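# Switch on the shaker holding four jars

## Task

Turn on the shaker that the four jars are sitting on; its run time is already set to 20 seconds, so only the switching on is needed, and it must stay running after the robot lets go.

## Robot and tools

Robot: two arms, left_arm and right_arm, each with six revolute joints and a two-finger parallel gripper. The names do not match image sides. left_arm stands on the +y side, its base root at (+0.050, +0.303, 0) m; right_arm's base root is at (-0.034, -0.259, 0) m. Both face roughly along +x.

Frame: every reported pose and every offset uses the scene frame. Its origin is at table-top height, halfway between the two nominal bases; +x points out over the table, +z up. Positions are in metres and orientations are quaternions in wxyz order. end_effector_position is the pinch point between the finger pads, about 1 cm short of the fingertips. The fingers extend along the gripper's +z axis and part along its y axis. Reported poses can be off by a few centimetres, more at long reach.

execute_actions(actions, cameras): actions is a list of actions; each action is a list of up to 15 rows, one row per 1/30 s step, and if fewer rows are given the last one repeats to fill 15 steps. Every row holds 14 numbers in [-1, 1]: dx, dy, dz, rx, ry, rz, opening for left_arm, then the same seven for right_arm, even if one arm stays still. The six pose numbers are offsets, along scene axes, from that arm's Hand target as it stood when the action began; each row counts from that same start, not from the row before, so sending the same offset again keeps moving the arm. Scale: 1.0 equals 0.6 m for dx, dy, dz and 180 degrees for rx, ry, rz, which together form one rotation vector turning about the Hand target position. opening is absolute, not an offset: +1 is fully open (0.094 m), -1 closed. Sending six zeros recommands the current Hand target. An empty actions list returns images and the full status.

move(target, speed, blend, opening_speed, grip_force, blocking, cameras): drives each gripper on a straight line toward target, which is one 14-number row laid out as above or a list of up to 15 such rows; all rows are offsets from the Hand targets at the call's start, not from the previous row. speed is top path speed in m/s, 0.002 to 4.3, default 0.25 (rotation up to twice that in rad/s), one value or one per row. blend, in metres, rounds corners between rows; 0 stops at each. opening_speed is how fast the commanded opening changes, in scale units per second, at least 0.2. grip_force is a per-pad force cap in newtons, 10 to 50, one value or one per arm, and it persists until changed; low values close slowly. blocking=false returns early while the motion continues. Paths do not avoid obstacles or the other arm and are capped at 10 s. Do not route a path close to an arm's own base. Faster moves overshoot more and hit harder. The result adds a move: line giving how it ended (done, off_target, moving, held, fault) and any limits (paced = pose clipped, held = steps withheld).

wait(seconds): lets time pass, 0 to 10 s, with each arm keeping its last command; a running move carries on. stop(): brakes a running move. zoom_image(camera, region): enlarges region [x0, y0, x1, y1], in pixels from the top-left, at most 504 by 504, of a camera's newest image. read_manual(section): only licence texts. finished_scene(scene): ends the current scene, given its number (1 here); irreversible.

Cameras: cam_high, cam_low, cam_over (896x504 each), cam_left_wrist and cam_right_wrist (672x504 fisheye). Images come with an empty actions list or when named in cameras; ["all"] gives every camera.

Results: Hand target is the last commanded pose per arm after clipping, the base for the next offsets. end_effector_position and end_effector_quat_wxyz give the measured gripper pose. grip_measured is the measured opening on the -1..1 scale, reading a little wide when empty. Joint positions end with the finger opening in metres. Joint velocities may be shown as within noise. Joint torques include the arm's own weight, so they are not zero in free air. Tool commands show the current opening commands. Action results also list positions at some steps. A MOTOR HOT line appears from 85 °C; at 100 °C that arm goes limp for 30 to 60 s (OVER-TEMPERATURE FAULT). Holding loads, staying stretched or pushing at an unreachable pose heats motors.

Behaviour: each step the commanded orientation is limited to within 40 degrees of the measured one. Friction and gravity can leave a gripper a few centimetres from its target without any contact; a further command (even zeros) asks again, or send the remaining gap as an offset. An arm blocked by something keeps pushing until commanded back past its current position. Writing 0 as an opening is a real command, so repeat the present opening to leave a gripper unchanged.

Avoid: the two arms or grippers touching or pressing each other (the clearance check does not protect grippers and wrist cameras); hard hits on fixed or heavy objects; fast contact; squeezing on the other arm's fingers; knocking jars over or off the table, or leaving anything off it. Loose objects may be nudged by outside disturbances. Press the shaker's switch gently and at low speed, then back away.

Each tool is called after "Call:" by a JSON object that holds its "name" and its "arguments".

## Session

Call:
{"name": "execute_actions", "arguments": {"actions": []}}

Scene clock: 0.00 s.
left_arm: end_effector_position=(+0.5785, +0.8370, +0.1908) grip_measured=+1.000 end_effector_quat_wxyz=(+0.572, -0.558, +0.394, +0.455) | right_arm: end_effector_position=(+0.6694, -0.0206, +0.3786) grip_measured=+1.000 end_effector_quat_wxyz=(-0.485, +0.621, -0.612, -0.062)
Joint positions: left_arm=[0.555 2.133 1.436 0.829 -1.032 -0.171 0.094] | right_arm=[0.192 1.84 1.942 -0.788 -0.602 -1.099 0.094]
Joint velocities: within noise
Joint torques (N m): no reading
Heat: left arm: hottest waist 23 °C; right arm: hottest shoulder 25 °C.
Hand target: left_arm +0.5820, +0.8394, +0.1914; +0.575, -0.558, +0.391, +0.453 | right_arm +0.6728, -0.0200, +0.3919; -0.495, +0.621, -0.606, -0.056
Tool commands: left_gripper/opening=+1.0 right_gripper/opening=+1.0

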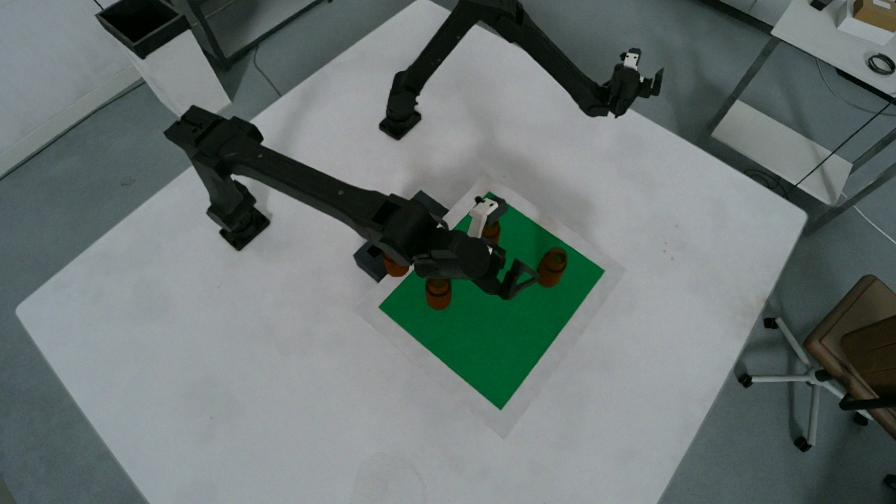

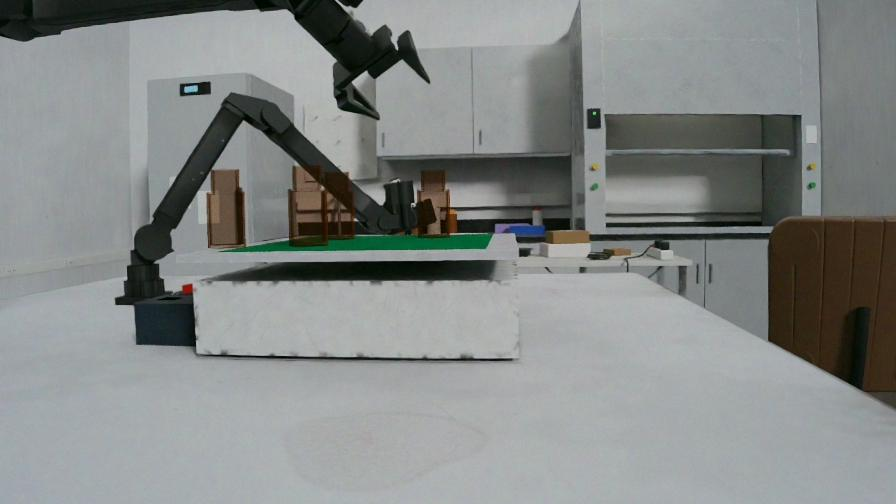

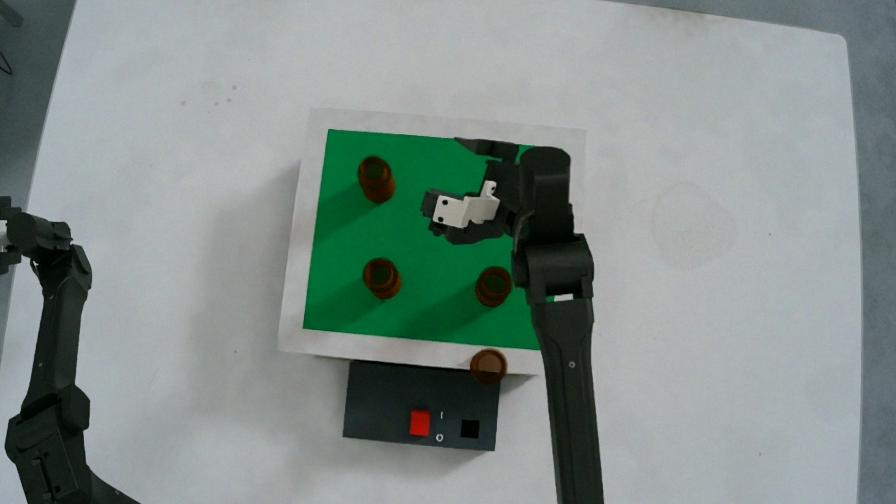

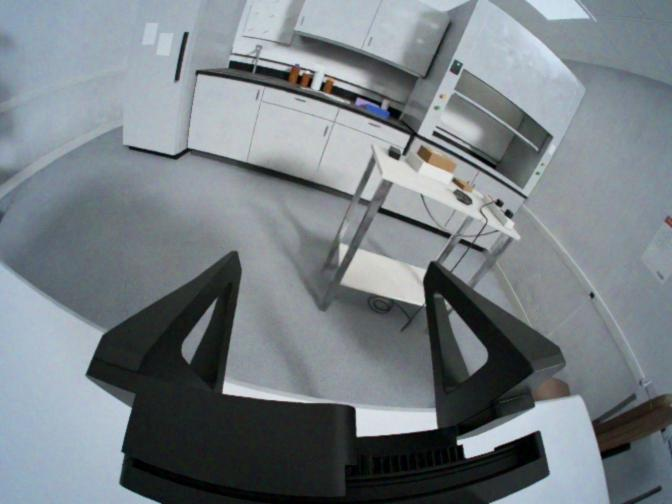

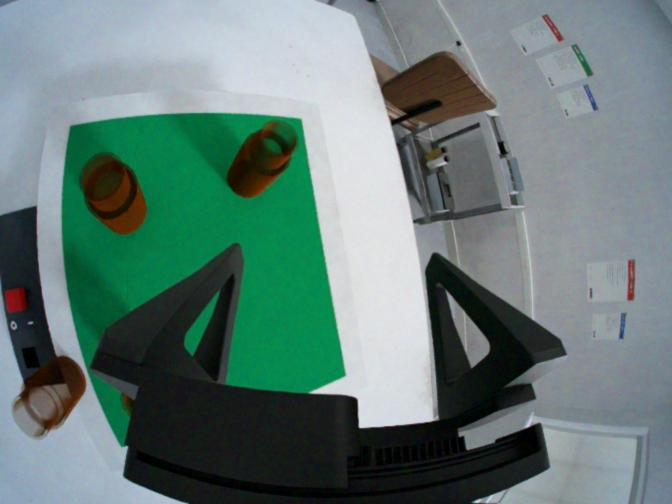

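Call:
{"name": "zoom_image", "arguments": {"camera": "cam_over", "region": [280, 100, 600, 460]}}

Call:
{"name": "zoom_image", "arguments": {"camera": "cam_low", "region": [100, 130, 540, 370]}}

Call:
{"name": "zoom_image", "arguments": {"camera": "cam_right_wrist", "region": [0, 80, 340, 460]}}

Call:
{"name": "zoom_image", "arguments": {"camera": "cam_high", "region": [340, 170, 640, 440]}}

Scaled by 1.400 from the camera's 896x504 image, which has a finer 1280x720 frame.

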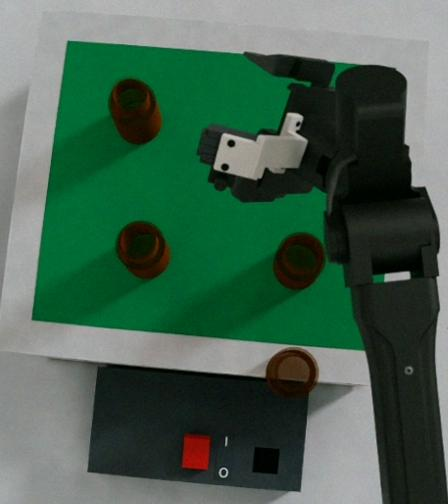

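Scaled by 1.145 from the camera's 896x504 image, which has a finer 1280x720 frame.

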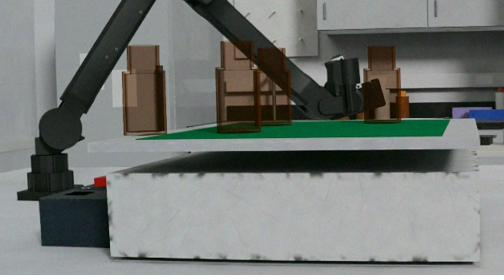

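Scaled by 1.326 from the camera's 672x504 image, which has a finer 960x720 frame.

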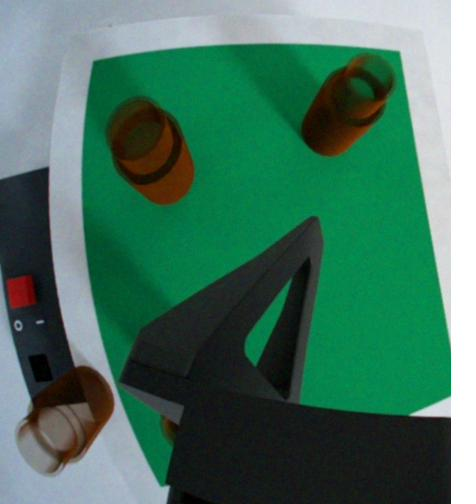

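Scaled by 1.680 from the camera's 896x504 image, which has a finer 1280x720 frame.

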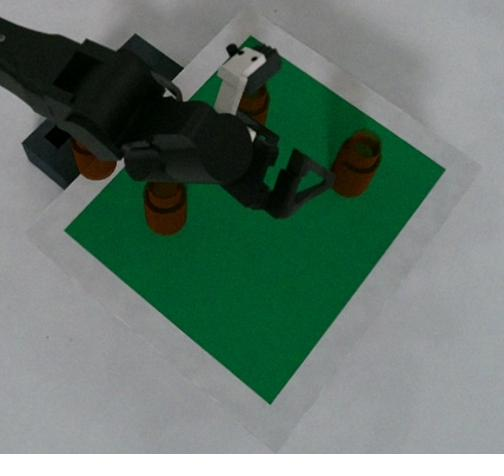

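Call:
{"name": "move", "arguments": {"target": [-0.358, -0.915, 0.131, -0.0616, 0.4374, -0.7258, -1, -0.5713, -0.1333, 0.0135, 0.0456, 0.2097, -0.2942, 1], "speed": 0.5, "cameras": ["all"]}}

Scene clock: 158.37 s.
left_arm: end_effector_position=(+0.3588, +0.2908, +0.2545) grip_measured=-0.988 end_effector_quat_wxyz=(+0.269, +0.369, +0.880, -0.127) | right_arm: end_effector_position=(+0.3375, -0.1037, +0.4060) grip_measured=+1.000 end_effector_quat_wxyz=(+0.303, -0.202, +0.929, +0.064)
Joint positions: left_arm=[0.213 0.916 0.905 -1.249 0.528 0.96 0.001] | right_arm=[0.386 1.049 1.351 -1.243 -0.02 -0.034 0.094]
Joint torques (N m): left_arm=[-0.38 -1.79 11.75 0.29 0.25 0.19] | right_arm=[0.79 -10.23 9.22 0.42 0.13 0.1]
Heat: left arm: hottest shoulder 28 °C; right arm: hottest elbow 39 °C.
Hand target: left_arm +0.3672, +0.2904, +0.2700; +0.276, +0.381, +0.874, -0.120 | right_arm +0.3301, -0.0999, +0.3999; +0.294, -0.206, +0.931, +0.065
Off the commanded pose: left_arm 0.018 m, 2 deg | right_arm 0.010 m, 1 deg.
move: off_target (left_arm)

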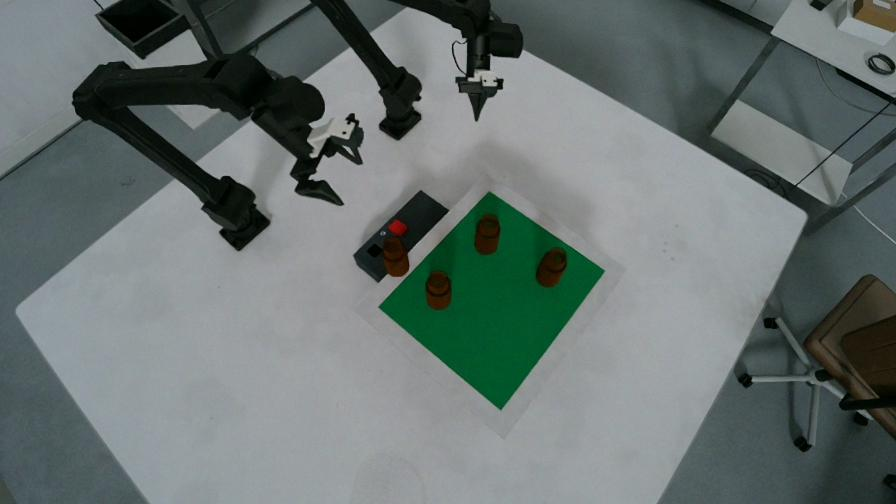

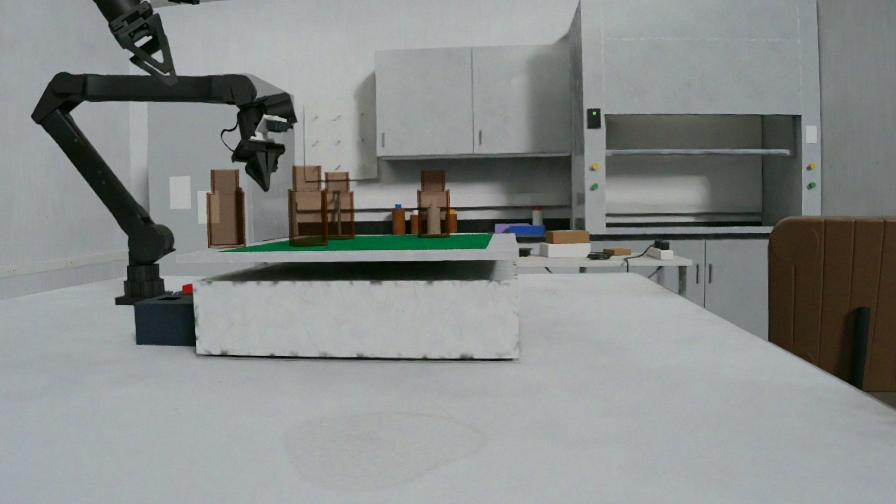

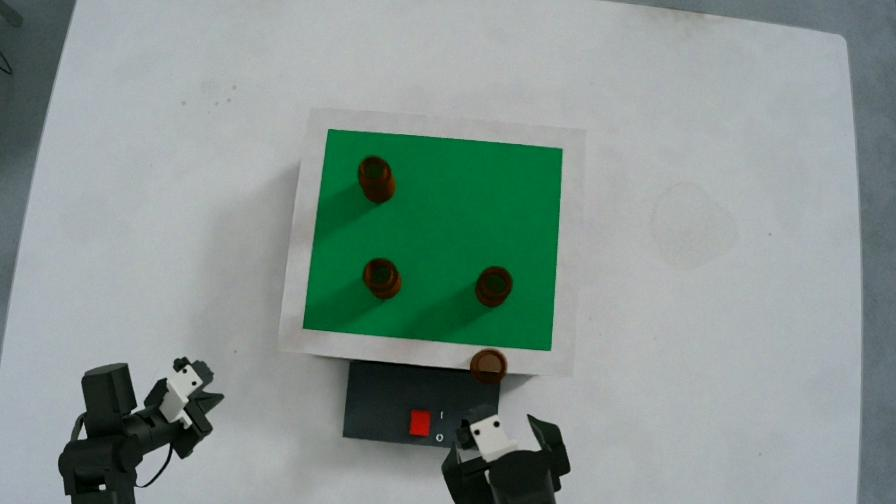

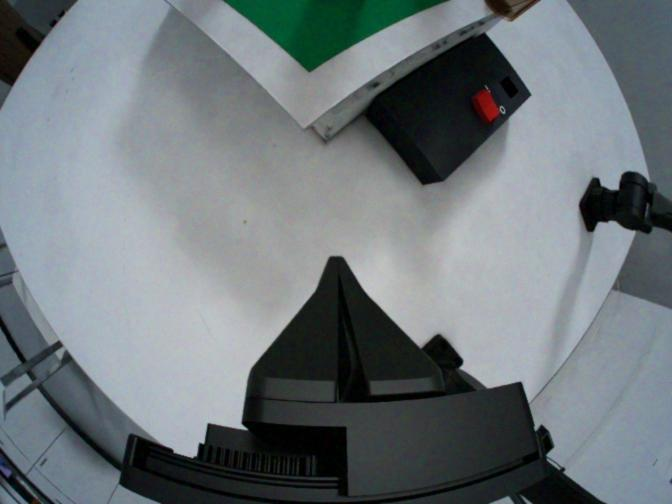

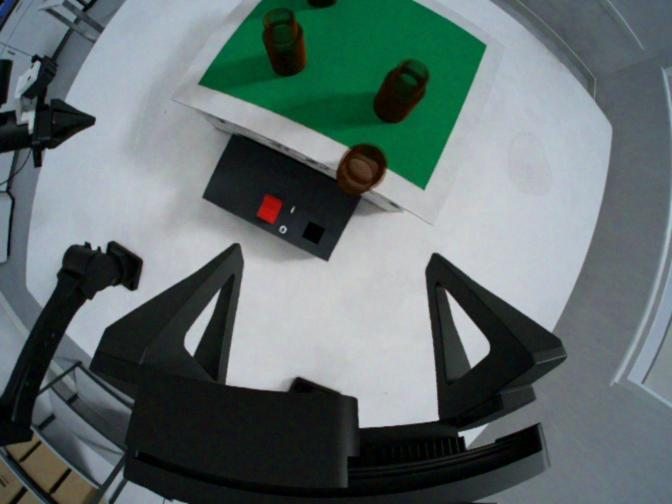

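Call:
{"name": "zoom_image", "arguments": {"camera": "cam_right_wrist", "region": [160, 60, 500, 280]}}

Call:
{"name": "zoom_image", "arguments": {"camera": "cam_over", "region": [330, 240, 570, 470]}}

Call:
{"name": "zoom_image", "arguments": {"camera": "cam_left_wrist", "region": [300, 0, 600, 220]}}

Scaled by 1.482 from the camera's 672x504 image, which has a finer 960x720 frame.

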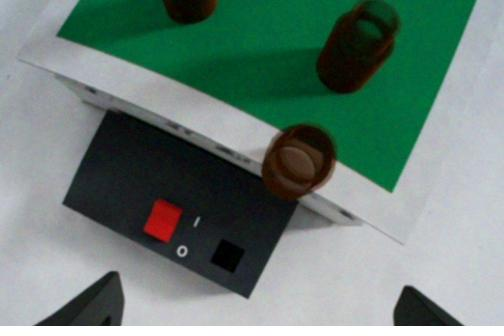

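Scaled by 2.100 from the camera's 896x504 image, which has a finer 1280x720 frame.

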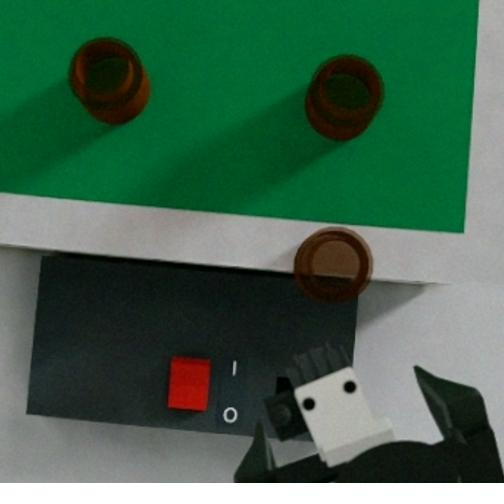

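Scaled by 1.680 from the camera's 672x504 image, which has a finer 960x720 frame.

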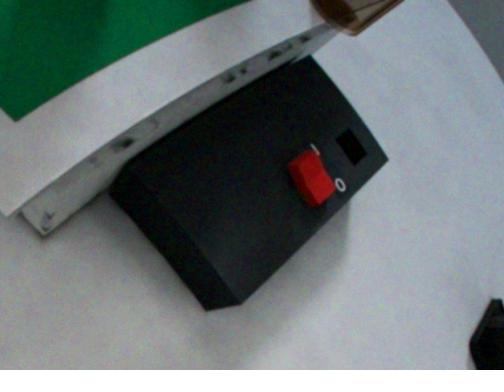

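Call:
{"name": "zoom_image", "arguments": {"camera": "cam_right_wrist", "region": [310, 120, 420, 220]}}

Call:
{"name": "zoom_image", "arguments": {"camera": "cam_low", "region": [180, 150, 360, 290]}}

Call:
{"name": "zoom_image", "arguments": {"camera": "cam_over", "region": [440, 320, 540, 410]}}

Scaled by 4.582 from the camera's 672x504 image, which has a finer 960x720 frame.

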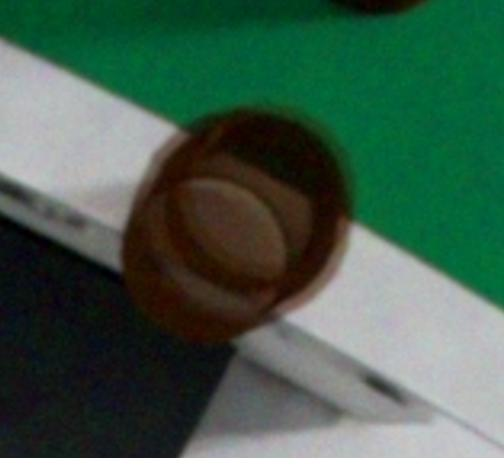

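Scaled by 2.800 from the camera's 896x504 image, which has a finer 1280x720 frame.

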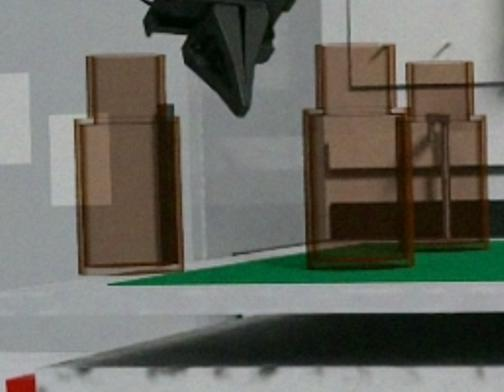

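Scaled by 5.040 from the camera's 896x504 image, which has a finer 1280x720 frame.

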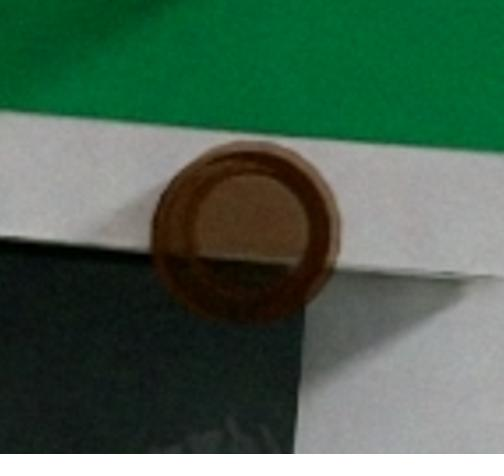

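Call:
{"name": "move", "arguments": {"target": [-0.162, -0.267, -0.083, 0, 0, 0, -1, 0.05, -0.042, -0.172, 0, 0, 0, 1], "speed": 0.3, "cameras": ["cam_over", "cam_left_wrist", "cam_right_wrist", "cam_low"]}}

Scene clock: 215.87 s.
left_arm: end_effector_position=(+0.2684, +0.1336, +0.2196) grip_measured=-0.988 end_effector_quat_wxyz=(+0.271, +0.382, +0.875, -0.118) | right_arm: end_effector_position=(+0.3548, -0.1204, +0.3025) grip_measured=+1.000 end_effector_quat_wxyz=(+0.293, -0.210, +0.931, +0.067)
Joint positions: left_arm=[-0.607 0.635 0.674 -1.024 0.14 0.211 0.001] | right_arm=[0.309 1.044 1.081 -1.002 -0.077 -0.107 0.094]
Joint torques (N m): left_arm=[-0.38 0.91 8.58 2.15 -0.05 -0.05] | right_arm=[-1.03 -9.17 9.68 1.44 -0.15 -0.08]
Heat: left arm: hottest elbow 32 °C; right arm: hottest elbow 32 °C.
Hand target: left_arm +0.2700, +0.1302, +0.2201; +0.276, +0.381, +0.874, -0.120 | right_arm +0.3601, -0.1252, +0.2967; +0.294, -0.206, +0.931, +0.065
Off the commanded pose: left_arm 0.004 m, 1 deg | right_arm 0.009 m, 0 deg.
move: done
Images, in order (width x height): cam_low 896x504, cam_over 896x504, cam_left_wrist 672x504, cam_right_wrist 672x504.

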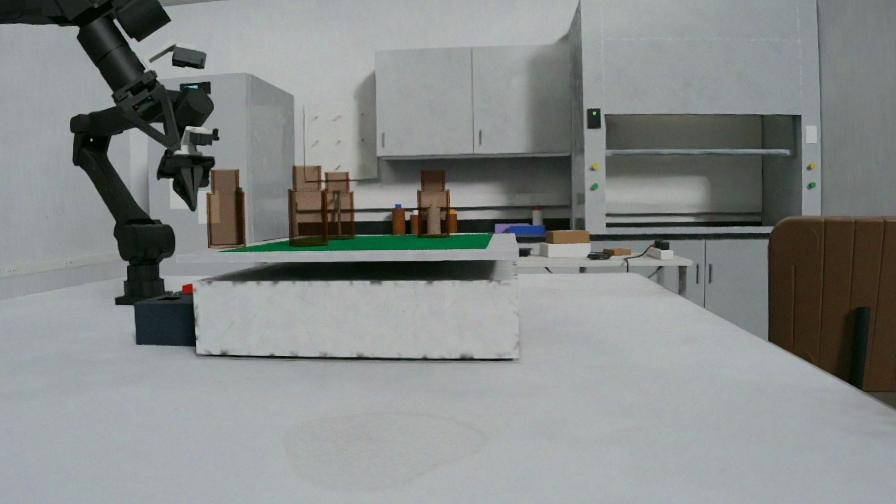

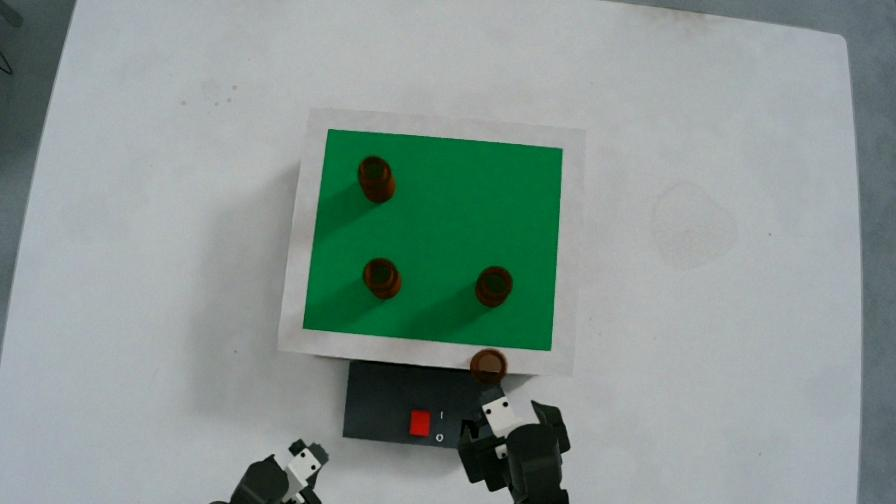

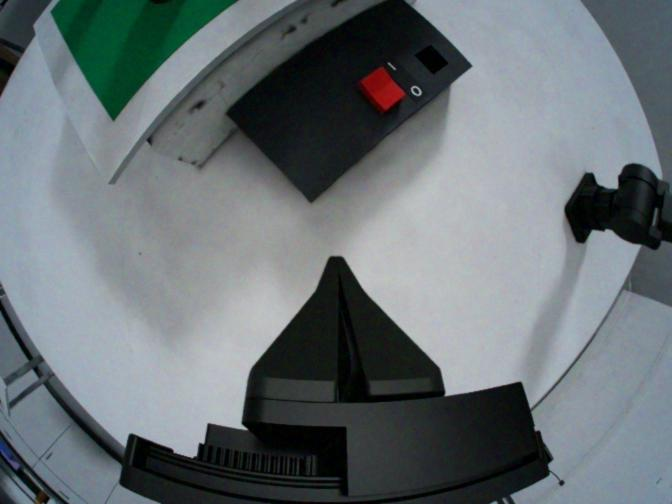

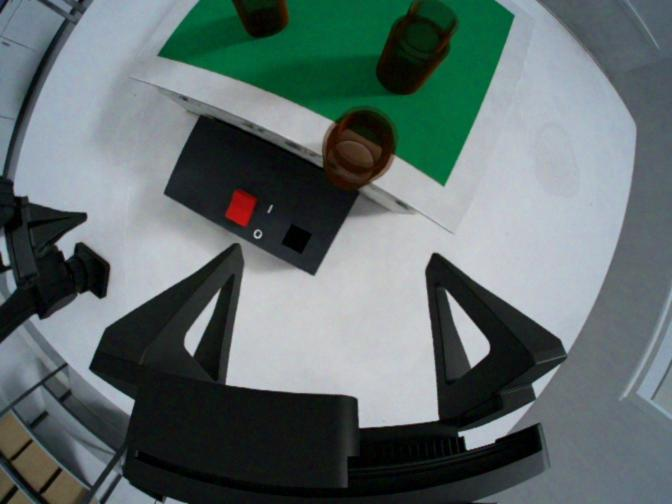

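Call:
{"name": "zoom_image", "arguments": {"camera": "cam_right_wrist", "region": [300, 90, 430, 220]}}

Scaled by 3.877 from the camera's 672x504 image, which has a finer 960x720 frame.

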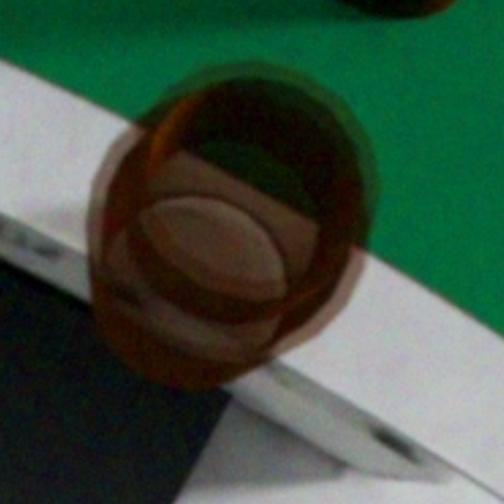

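Call:
{"name": "move", "arguments": {"target": [[0,0,0,0,0,0,-1, 0.0383,-0.0167,0.01,0,0,0,1],[0,0,0,0,0,0,-1, 0.1417,0.0317,-0.154,0,0,0,1]], "speed": 0.15, "blend": [0.01, 0], "cameras": ["cam_over", "cam_right_wrist", "cam_low"]}}

Scene clock: 233.27 s.
left_arm: end_effector_position=(+0.2684, +0.1336, +0.2196) grip_measured=-0.988 end_effector_quat_wxyz=(+0.271, +0.382, +0.876, -0.118) | right_arm: end_effector_position=(+0.4438, -0.1134, +0.2082) grip_measured=+1.000 end_effector_quat_wxyz=(+0.291, -0.203, +0.933, +0.063)
Joint positions: left_arm=[-0.607 0.635 0.674 -1.024 0.14 0.21 0.001] | right_arm=[0.263 1.315 1.046 -0.702 -0.093 -0.136 0.094]
Joint torques (N m): left_arm=[-0.38 0.91 8.58 2.14 -0.05 -0.04] | right_arm=[0.62 -13.86 9.78 1.36 0.07 0.04]
Heat: left arm: hottest elbow 30 °C; right arm: hottest elbow 31 °C.
Hand target: left_arm +0.2700, +0.1302, +0.2201; +0.276, +0.381, +0.874, -0.120 | right_arm +0.4451, -0.1061, +0.2043; +0.294, -0.206, +0.931, +0.065
Off the commanded pose: left_arm 0.004 m, 1 deg | right_arm 0.008 m, 1 deg.
move: done
Images, in order (width x height): cam_low 896x504, cam_over 896x504, cam_right_wrist 672x504.

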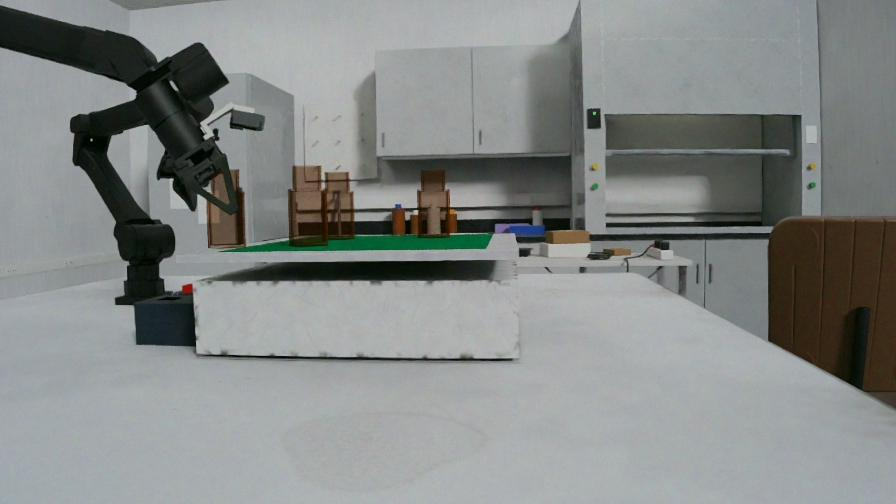

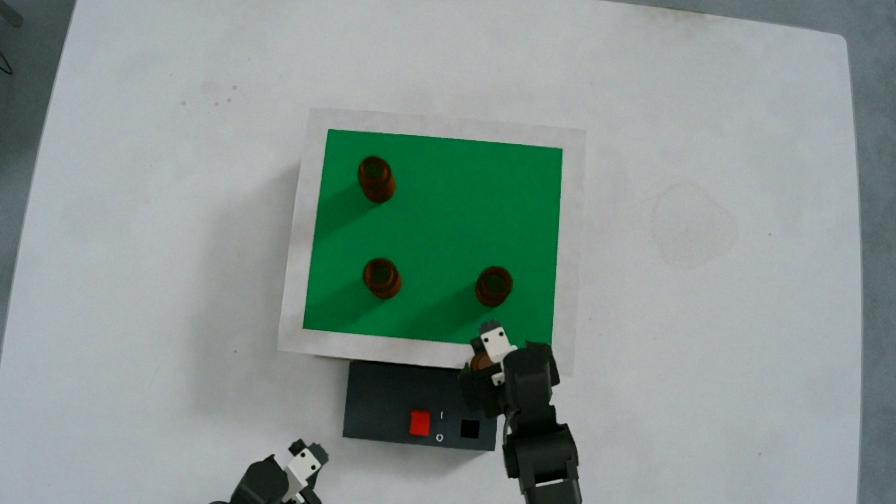

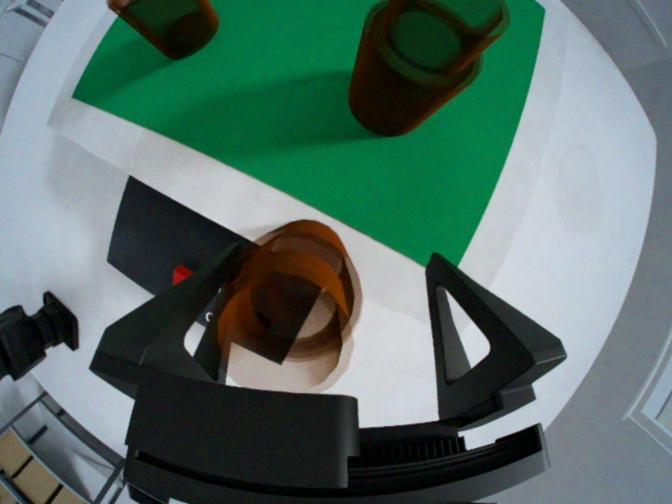

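Call:
{"name": "move", "arguments": {"target": [[0,0,0,0,0,0,-1, -0.009,0.0193,0.003,0,0,0,1],[0,0,0,0,0,0,-1, -0.009,0.0193,0.003,0,0,0,0]], "speed": 0.1, "grip_force": [50, 30], "opening_speed": 0.8, "cameras": ["cam_right_wrist", "cam_low"]}}

Scene clock: 245.57 s.
left_arm: end_effector_position=(+0.2684, +0.1336, +0.2196) grip_measured=-0.988 end_effector_quat_wxyz=(+0.271, +0.382, +0.876, -0.118) | right_arm: end_effector_position=(+0.4399, -0.1010, +0.2080) grip_measured=+0.145 end_effector_quat_wxyz=(+0.290, -0.204, +0.933, +0.063)
Joint positions: left_arm=[-0.607 0.635 0.674 -1.024 0.14 0.21 0.001] | right_arm=[0.295 1.315 1.046 -0.702 -0.075 -0.111 0.054]
Joint torques (N m): left_arm=[-0.38 0.91 8.57 2.15 -0.05 -0.04] | right_arm=[0.5 -14.33 9.73 1.25 0.07 0.07]
Heat: left arm: hottest elbow 29 °C; right arm: hottest elbow 31 °C.
Hand target: left_arm +0.2700, +0.1302, +0.2201; +0.276, +0.381, +0.874, -0.120 | right_arm +0.4397, -0.0945, +0.2061; +0.294, -0.206, +0.931, +0.065
Off the commanded pose: left_arm 0.004 m, 1 deg | right_arm 0.007 m, 1 deg.
grip_force (N): 50, 30
move: done
Images, in order (width x height): cam_low 896x504, cam_right_wrist 672x504.

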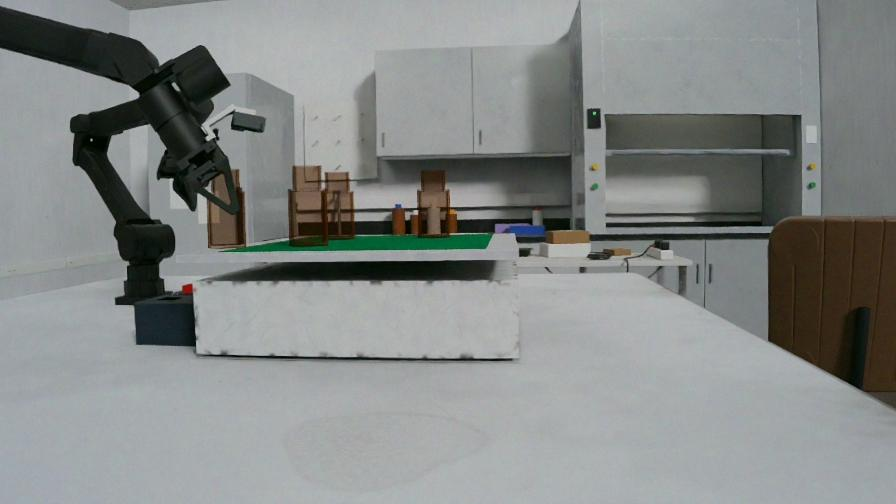

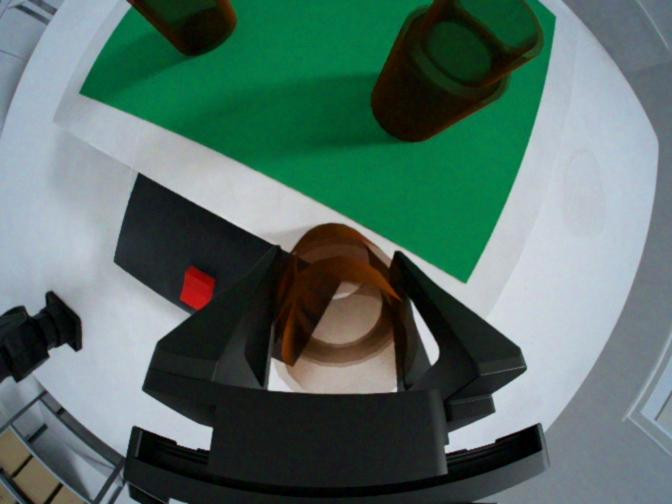

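Call:
{"name": "move", "arguments": {"target": [[0.01,-0.04,-0.02,0,0,0,-1, 0,0,0.2333,0,0,0,0],[0.05,-0.13,-0.065,0,0,0,-1, 0.3333,0.1517,0.2333,0,0,0,0],[0.0717,-0.1877,-0.0943,0,0,0,-1, 0.3333,0.1517,0.0367,0,0,0,0]], "speed": 0.25, "blend": [0.03, 0.03, 0], "cameras": ["all"]}}

Scene clock: 293.30 s.
left_arm: end_effector_position=(+0.3045, +0.0310, +0.1495) grip_measured=-0.988 end_effector_quat_wxyz=(+0.260, +0.384, +0.879, -0.112) | right_arm: end_effector_position=(+0.6389, -0.0158, +0.2208) grip_measured=+0.143 end_effector_quat_wxyz=(+0.280, -0.203, +0.936, +0.061)
Joint positions: left_arm=[-0.856 1.011 0.664 -0.65 -0.001 0.006 0.001] | right_arm=[0.333 1.876 1.763 -0.878 -0.051 -0.077 0.054]
Joint torques (N m): left_arm=[-0.38 -3.08 10.78 2.13 -0.13 -0.04] | right_arm=[1.08 -26.93 10.56 1.44 0.06 0.08]
Heat: left arm: hottest elbow 28 °C; right arm: hottest elbow 32 °C.
Hand target: left_arm +0.3131, +0.0177, +0.1636; +0.276, +0.380, +0.874, -0.120 | right_arm +0.6398, -0.0037, +0.2281; +0.294, -0.206, +0.931, +0.065
Off the commanded pose: left_arm 0.021 m, 2 deg | right_arm 0.014 m, 2 deg.
grip_force (N): 50, 30
move: off_target (left_arm, right_arm)

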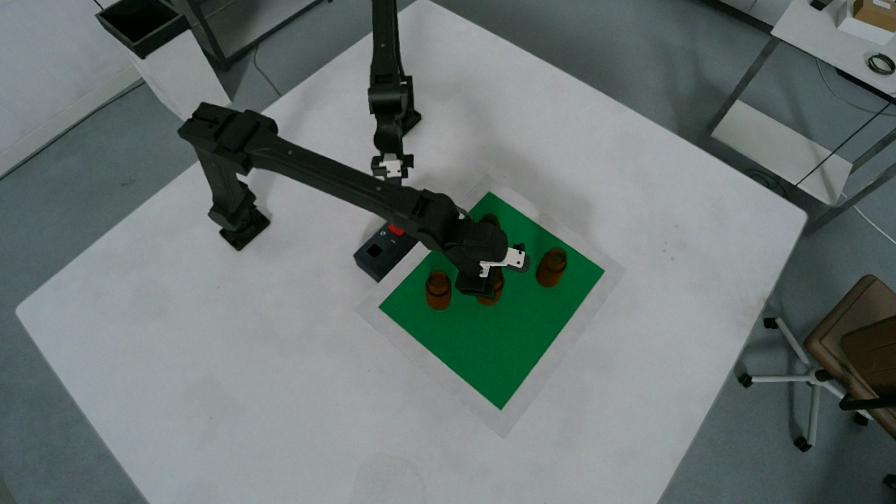

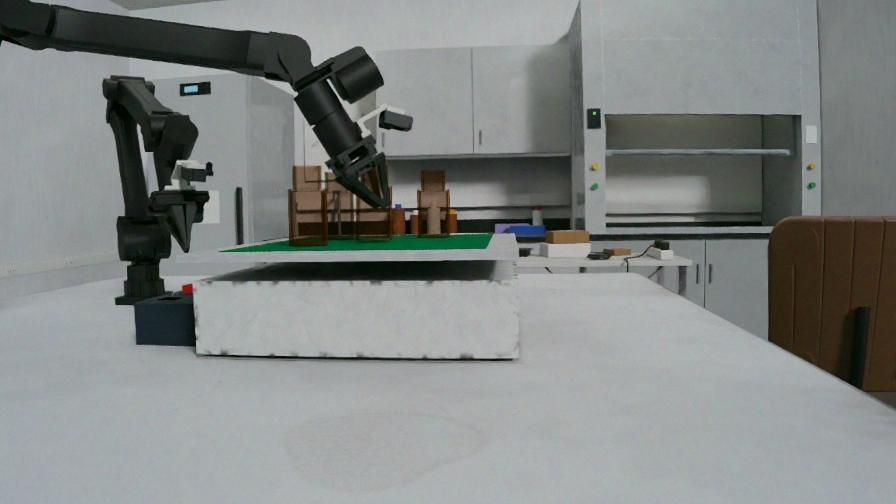

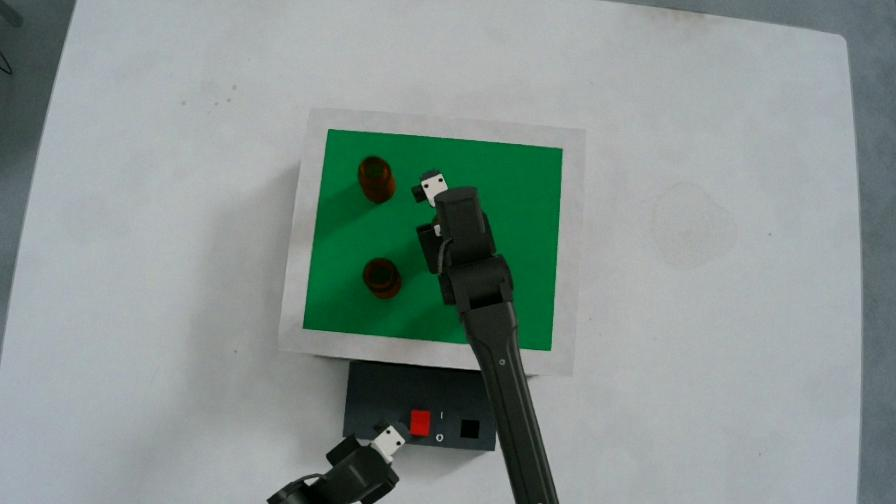

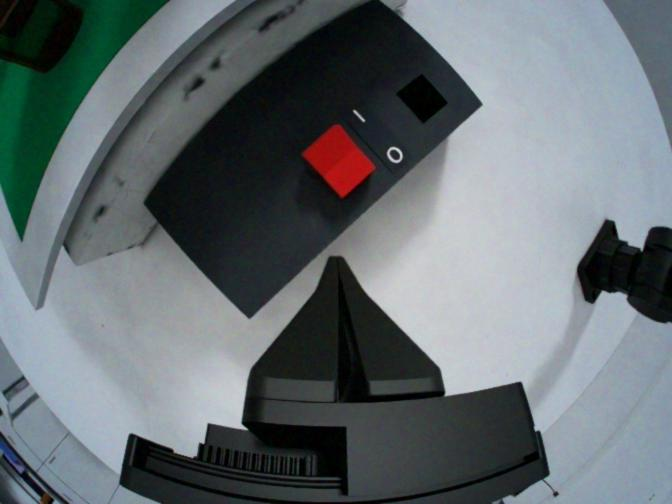

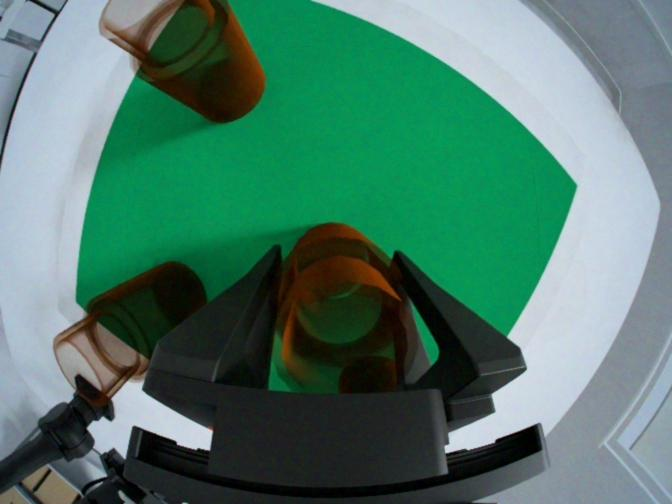

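Call:
{"name": "zoom_image", "arguments": {"camera": "cam_low", "region": [270, 150, 470, 270]}}

Call:
{"name": "zoom_image", "arguments": {"camera": "cam_left_wrist", "region": [270, 80, 440, 220]}}

Scaled by 2.520 from the camera's 896x504 image, which has a finer 1280x720 frame.

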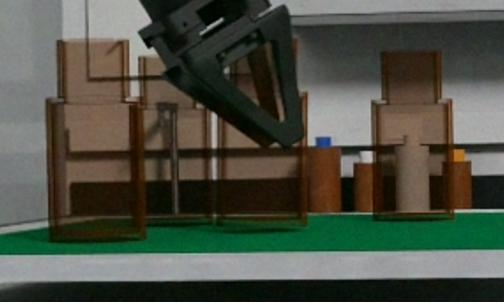

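Scaled by 2.965 from the camera's 672x504 image, which has a finer 960x720 frame.

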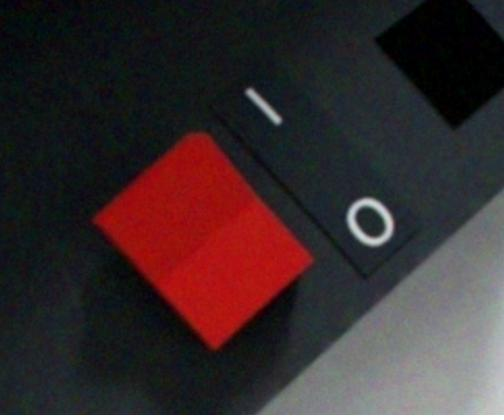

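Call:
{"name": "move", "arguments": {"target": [0,0,0,0,0,0,-1, 0,0,-0.0133,0,0,0,0], "speed": 0.05, "cameras": ["cam_low", "cam_left_wrist"]}}

Call:
{"name": "zoom_image", "arguments": {"camera": "cam_low", "region": [270, 150, 470, 270]}}

Scene clock: 304.57 s.
left_arm: end_effector_position=(+0.3045, +0.0310, +0.1495) grip_measured=-0.988 end_effector_quat_wxyz=(+0.260, +0.384, +0.879, -0.112) | right_arm: end_effector_position=(+0.6403, -0.0153, +0.2185) grip_measured=+0.143 end_effector_quat_wxyz=(+0.284, -0.203, +0.935, +0.062)
Joint positions: left_arm=[-0.856 1.011 0.664 -0.65 -0.001 0.006 0.001] | right_arm=[0.333 1.876 1.753 -0.86 -0.051 -0.077 0.054]
Joint torques (N m): left_arm=[-0.38 -3.02 10.78 2.13 -0.13 -0.05] | right_arm=[0.67 -25.52 9.81 1.57 0.08 0.05]
Heat: left arm: hottest elbow 29 °C; right arm: hottest elbow 33 °C.
Hand target: left_arm +0.3131, +0.0177, +0.1636; +0.276, +0.380, +0.874, -0.120 | right_arm +0.6397, -0.0037, +0.2201; +0.293, -0.206, +0.931, +0.065
Off the commanded pose: left_arm 0.021 m, 2 deg | right_arm 0.012 m, 1 deg.
grip_force (N): 50, 30
move: off_target (left_arm, right_arm)
Images, in order (width x height): cam_low 896x504, cam_left_wrist 672x504.

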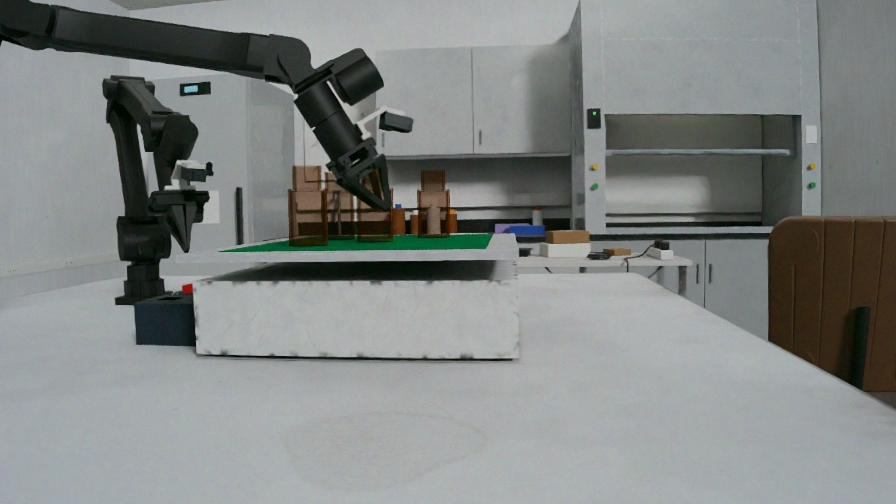

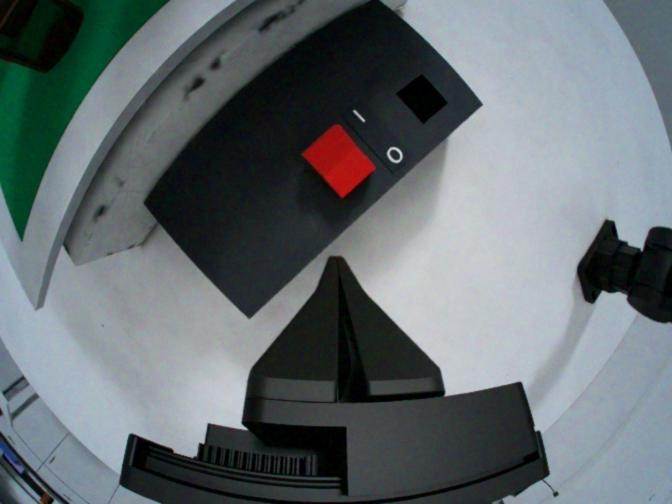

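Scaled by 2.520 from the camera's 896x504 image, which has a finer 1280x720 frame.

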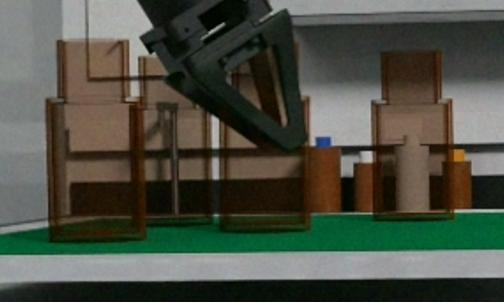

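Call:
{"name": "move", "arguments": {"target": [0,0,0,0,0,0,-1, 0,0,-0.01,0,0,0,0], "speed": 0.05, "cameras": ["cam_low"]}}

Call:
{"name": "zoom_image", "arguments": {"camera": "cam_low", "region": [270, 150, 470, 270]}}

Scene clock: 327.50 s.
left_arm: end_effector_position=(+0.3045, +0.0310, +0.1495) grip_measured=-0.988 end_effector_quat_wxyz=(+0.260, +0.384, +0.879, -0.112) | right_arm: end_effector_position=(+0.6410, -0.0148, +0.2171) grip_measured=+0.143 end_effector_quat_wxyz=(+0.287, -0.203, +0.934, +0.062)
Joint positions: left_arm=[-0.856 1.011 0.664 -0.65 -0.001 0.006 0.001] | right_arm=[0.333 1.876 1.748 -0.849 -0.051 -0.077 0.054]
Joint torques (N m): left_arm=[-0.32 -3.02 10.78 2.13 -0.14 -0.05] | right_arm=[1.32 -26.4 9.32 1.81 0.06 0.08]
Heat: left arm: hottest elbow 31 °C; right arm: hottest elbow 32 °C.
Hand target: left_arm +0.3131, +0.0177, +0.1636; +0.276, +0.380, +0.874, -0.120 | right_arm +0.6397, -0.0035, +0.2141; +0.294, -0.206, +0.931, +0.065
Off the commanded pose: left_arm 0.021 m, 2 deg | right_arm 0.012 m, 1 deg.
grip_force (N): 50, 30
move: off_target (left_arm, right_arm)
Images, in order (width x height): cam_low 896x504.

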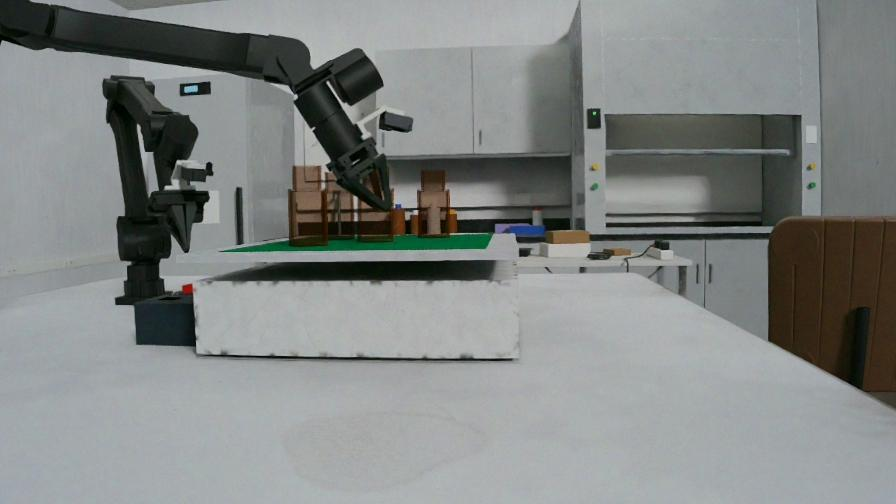

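Scaled by 2.520 from the camera's 896x504 image, which has a finer 1280x720 frame.

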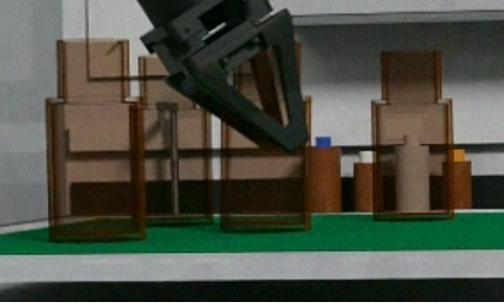

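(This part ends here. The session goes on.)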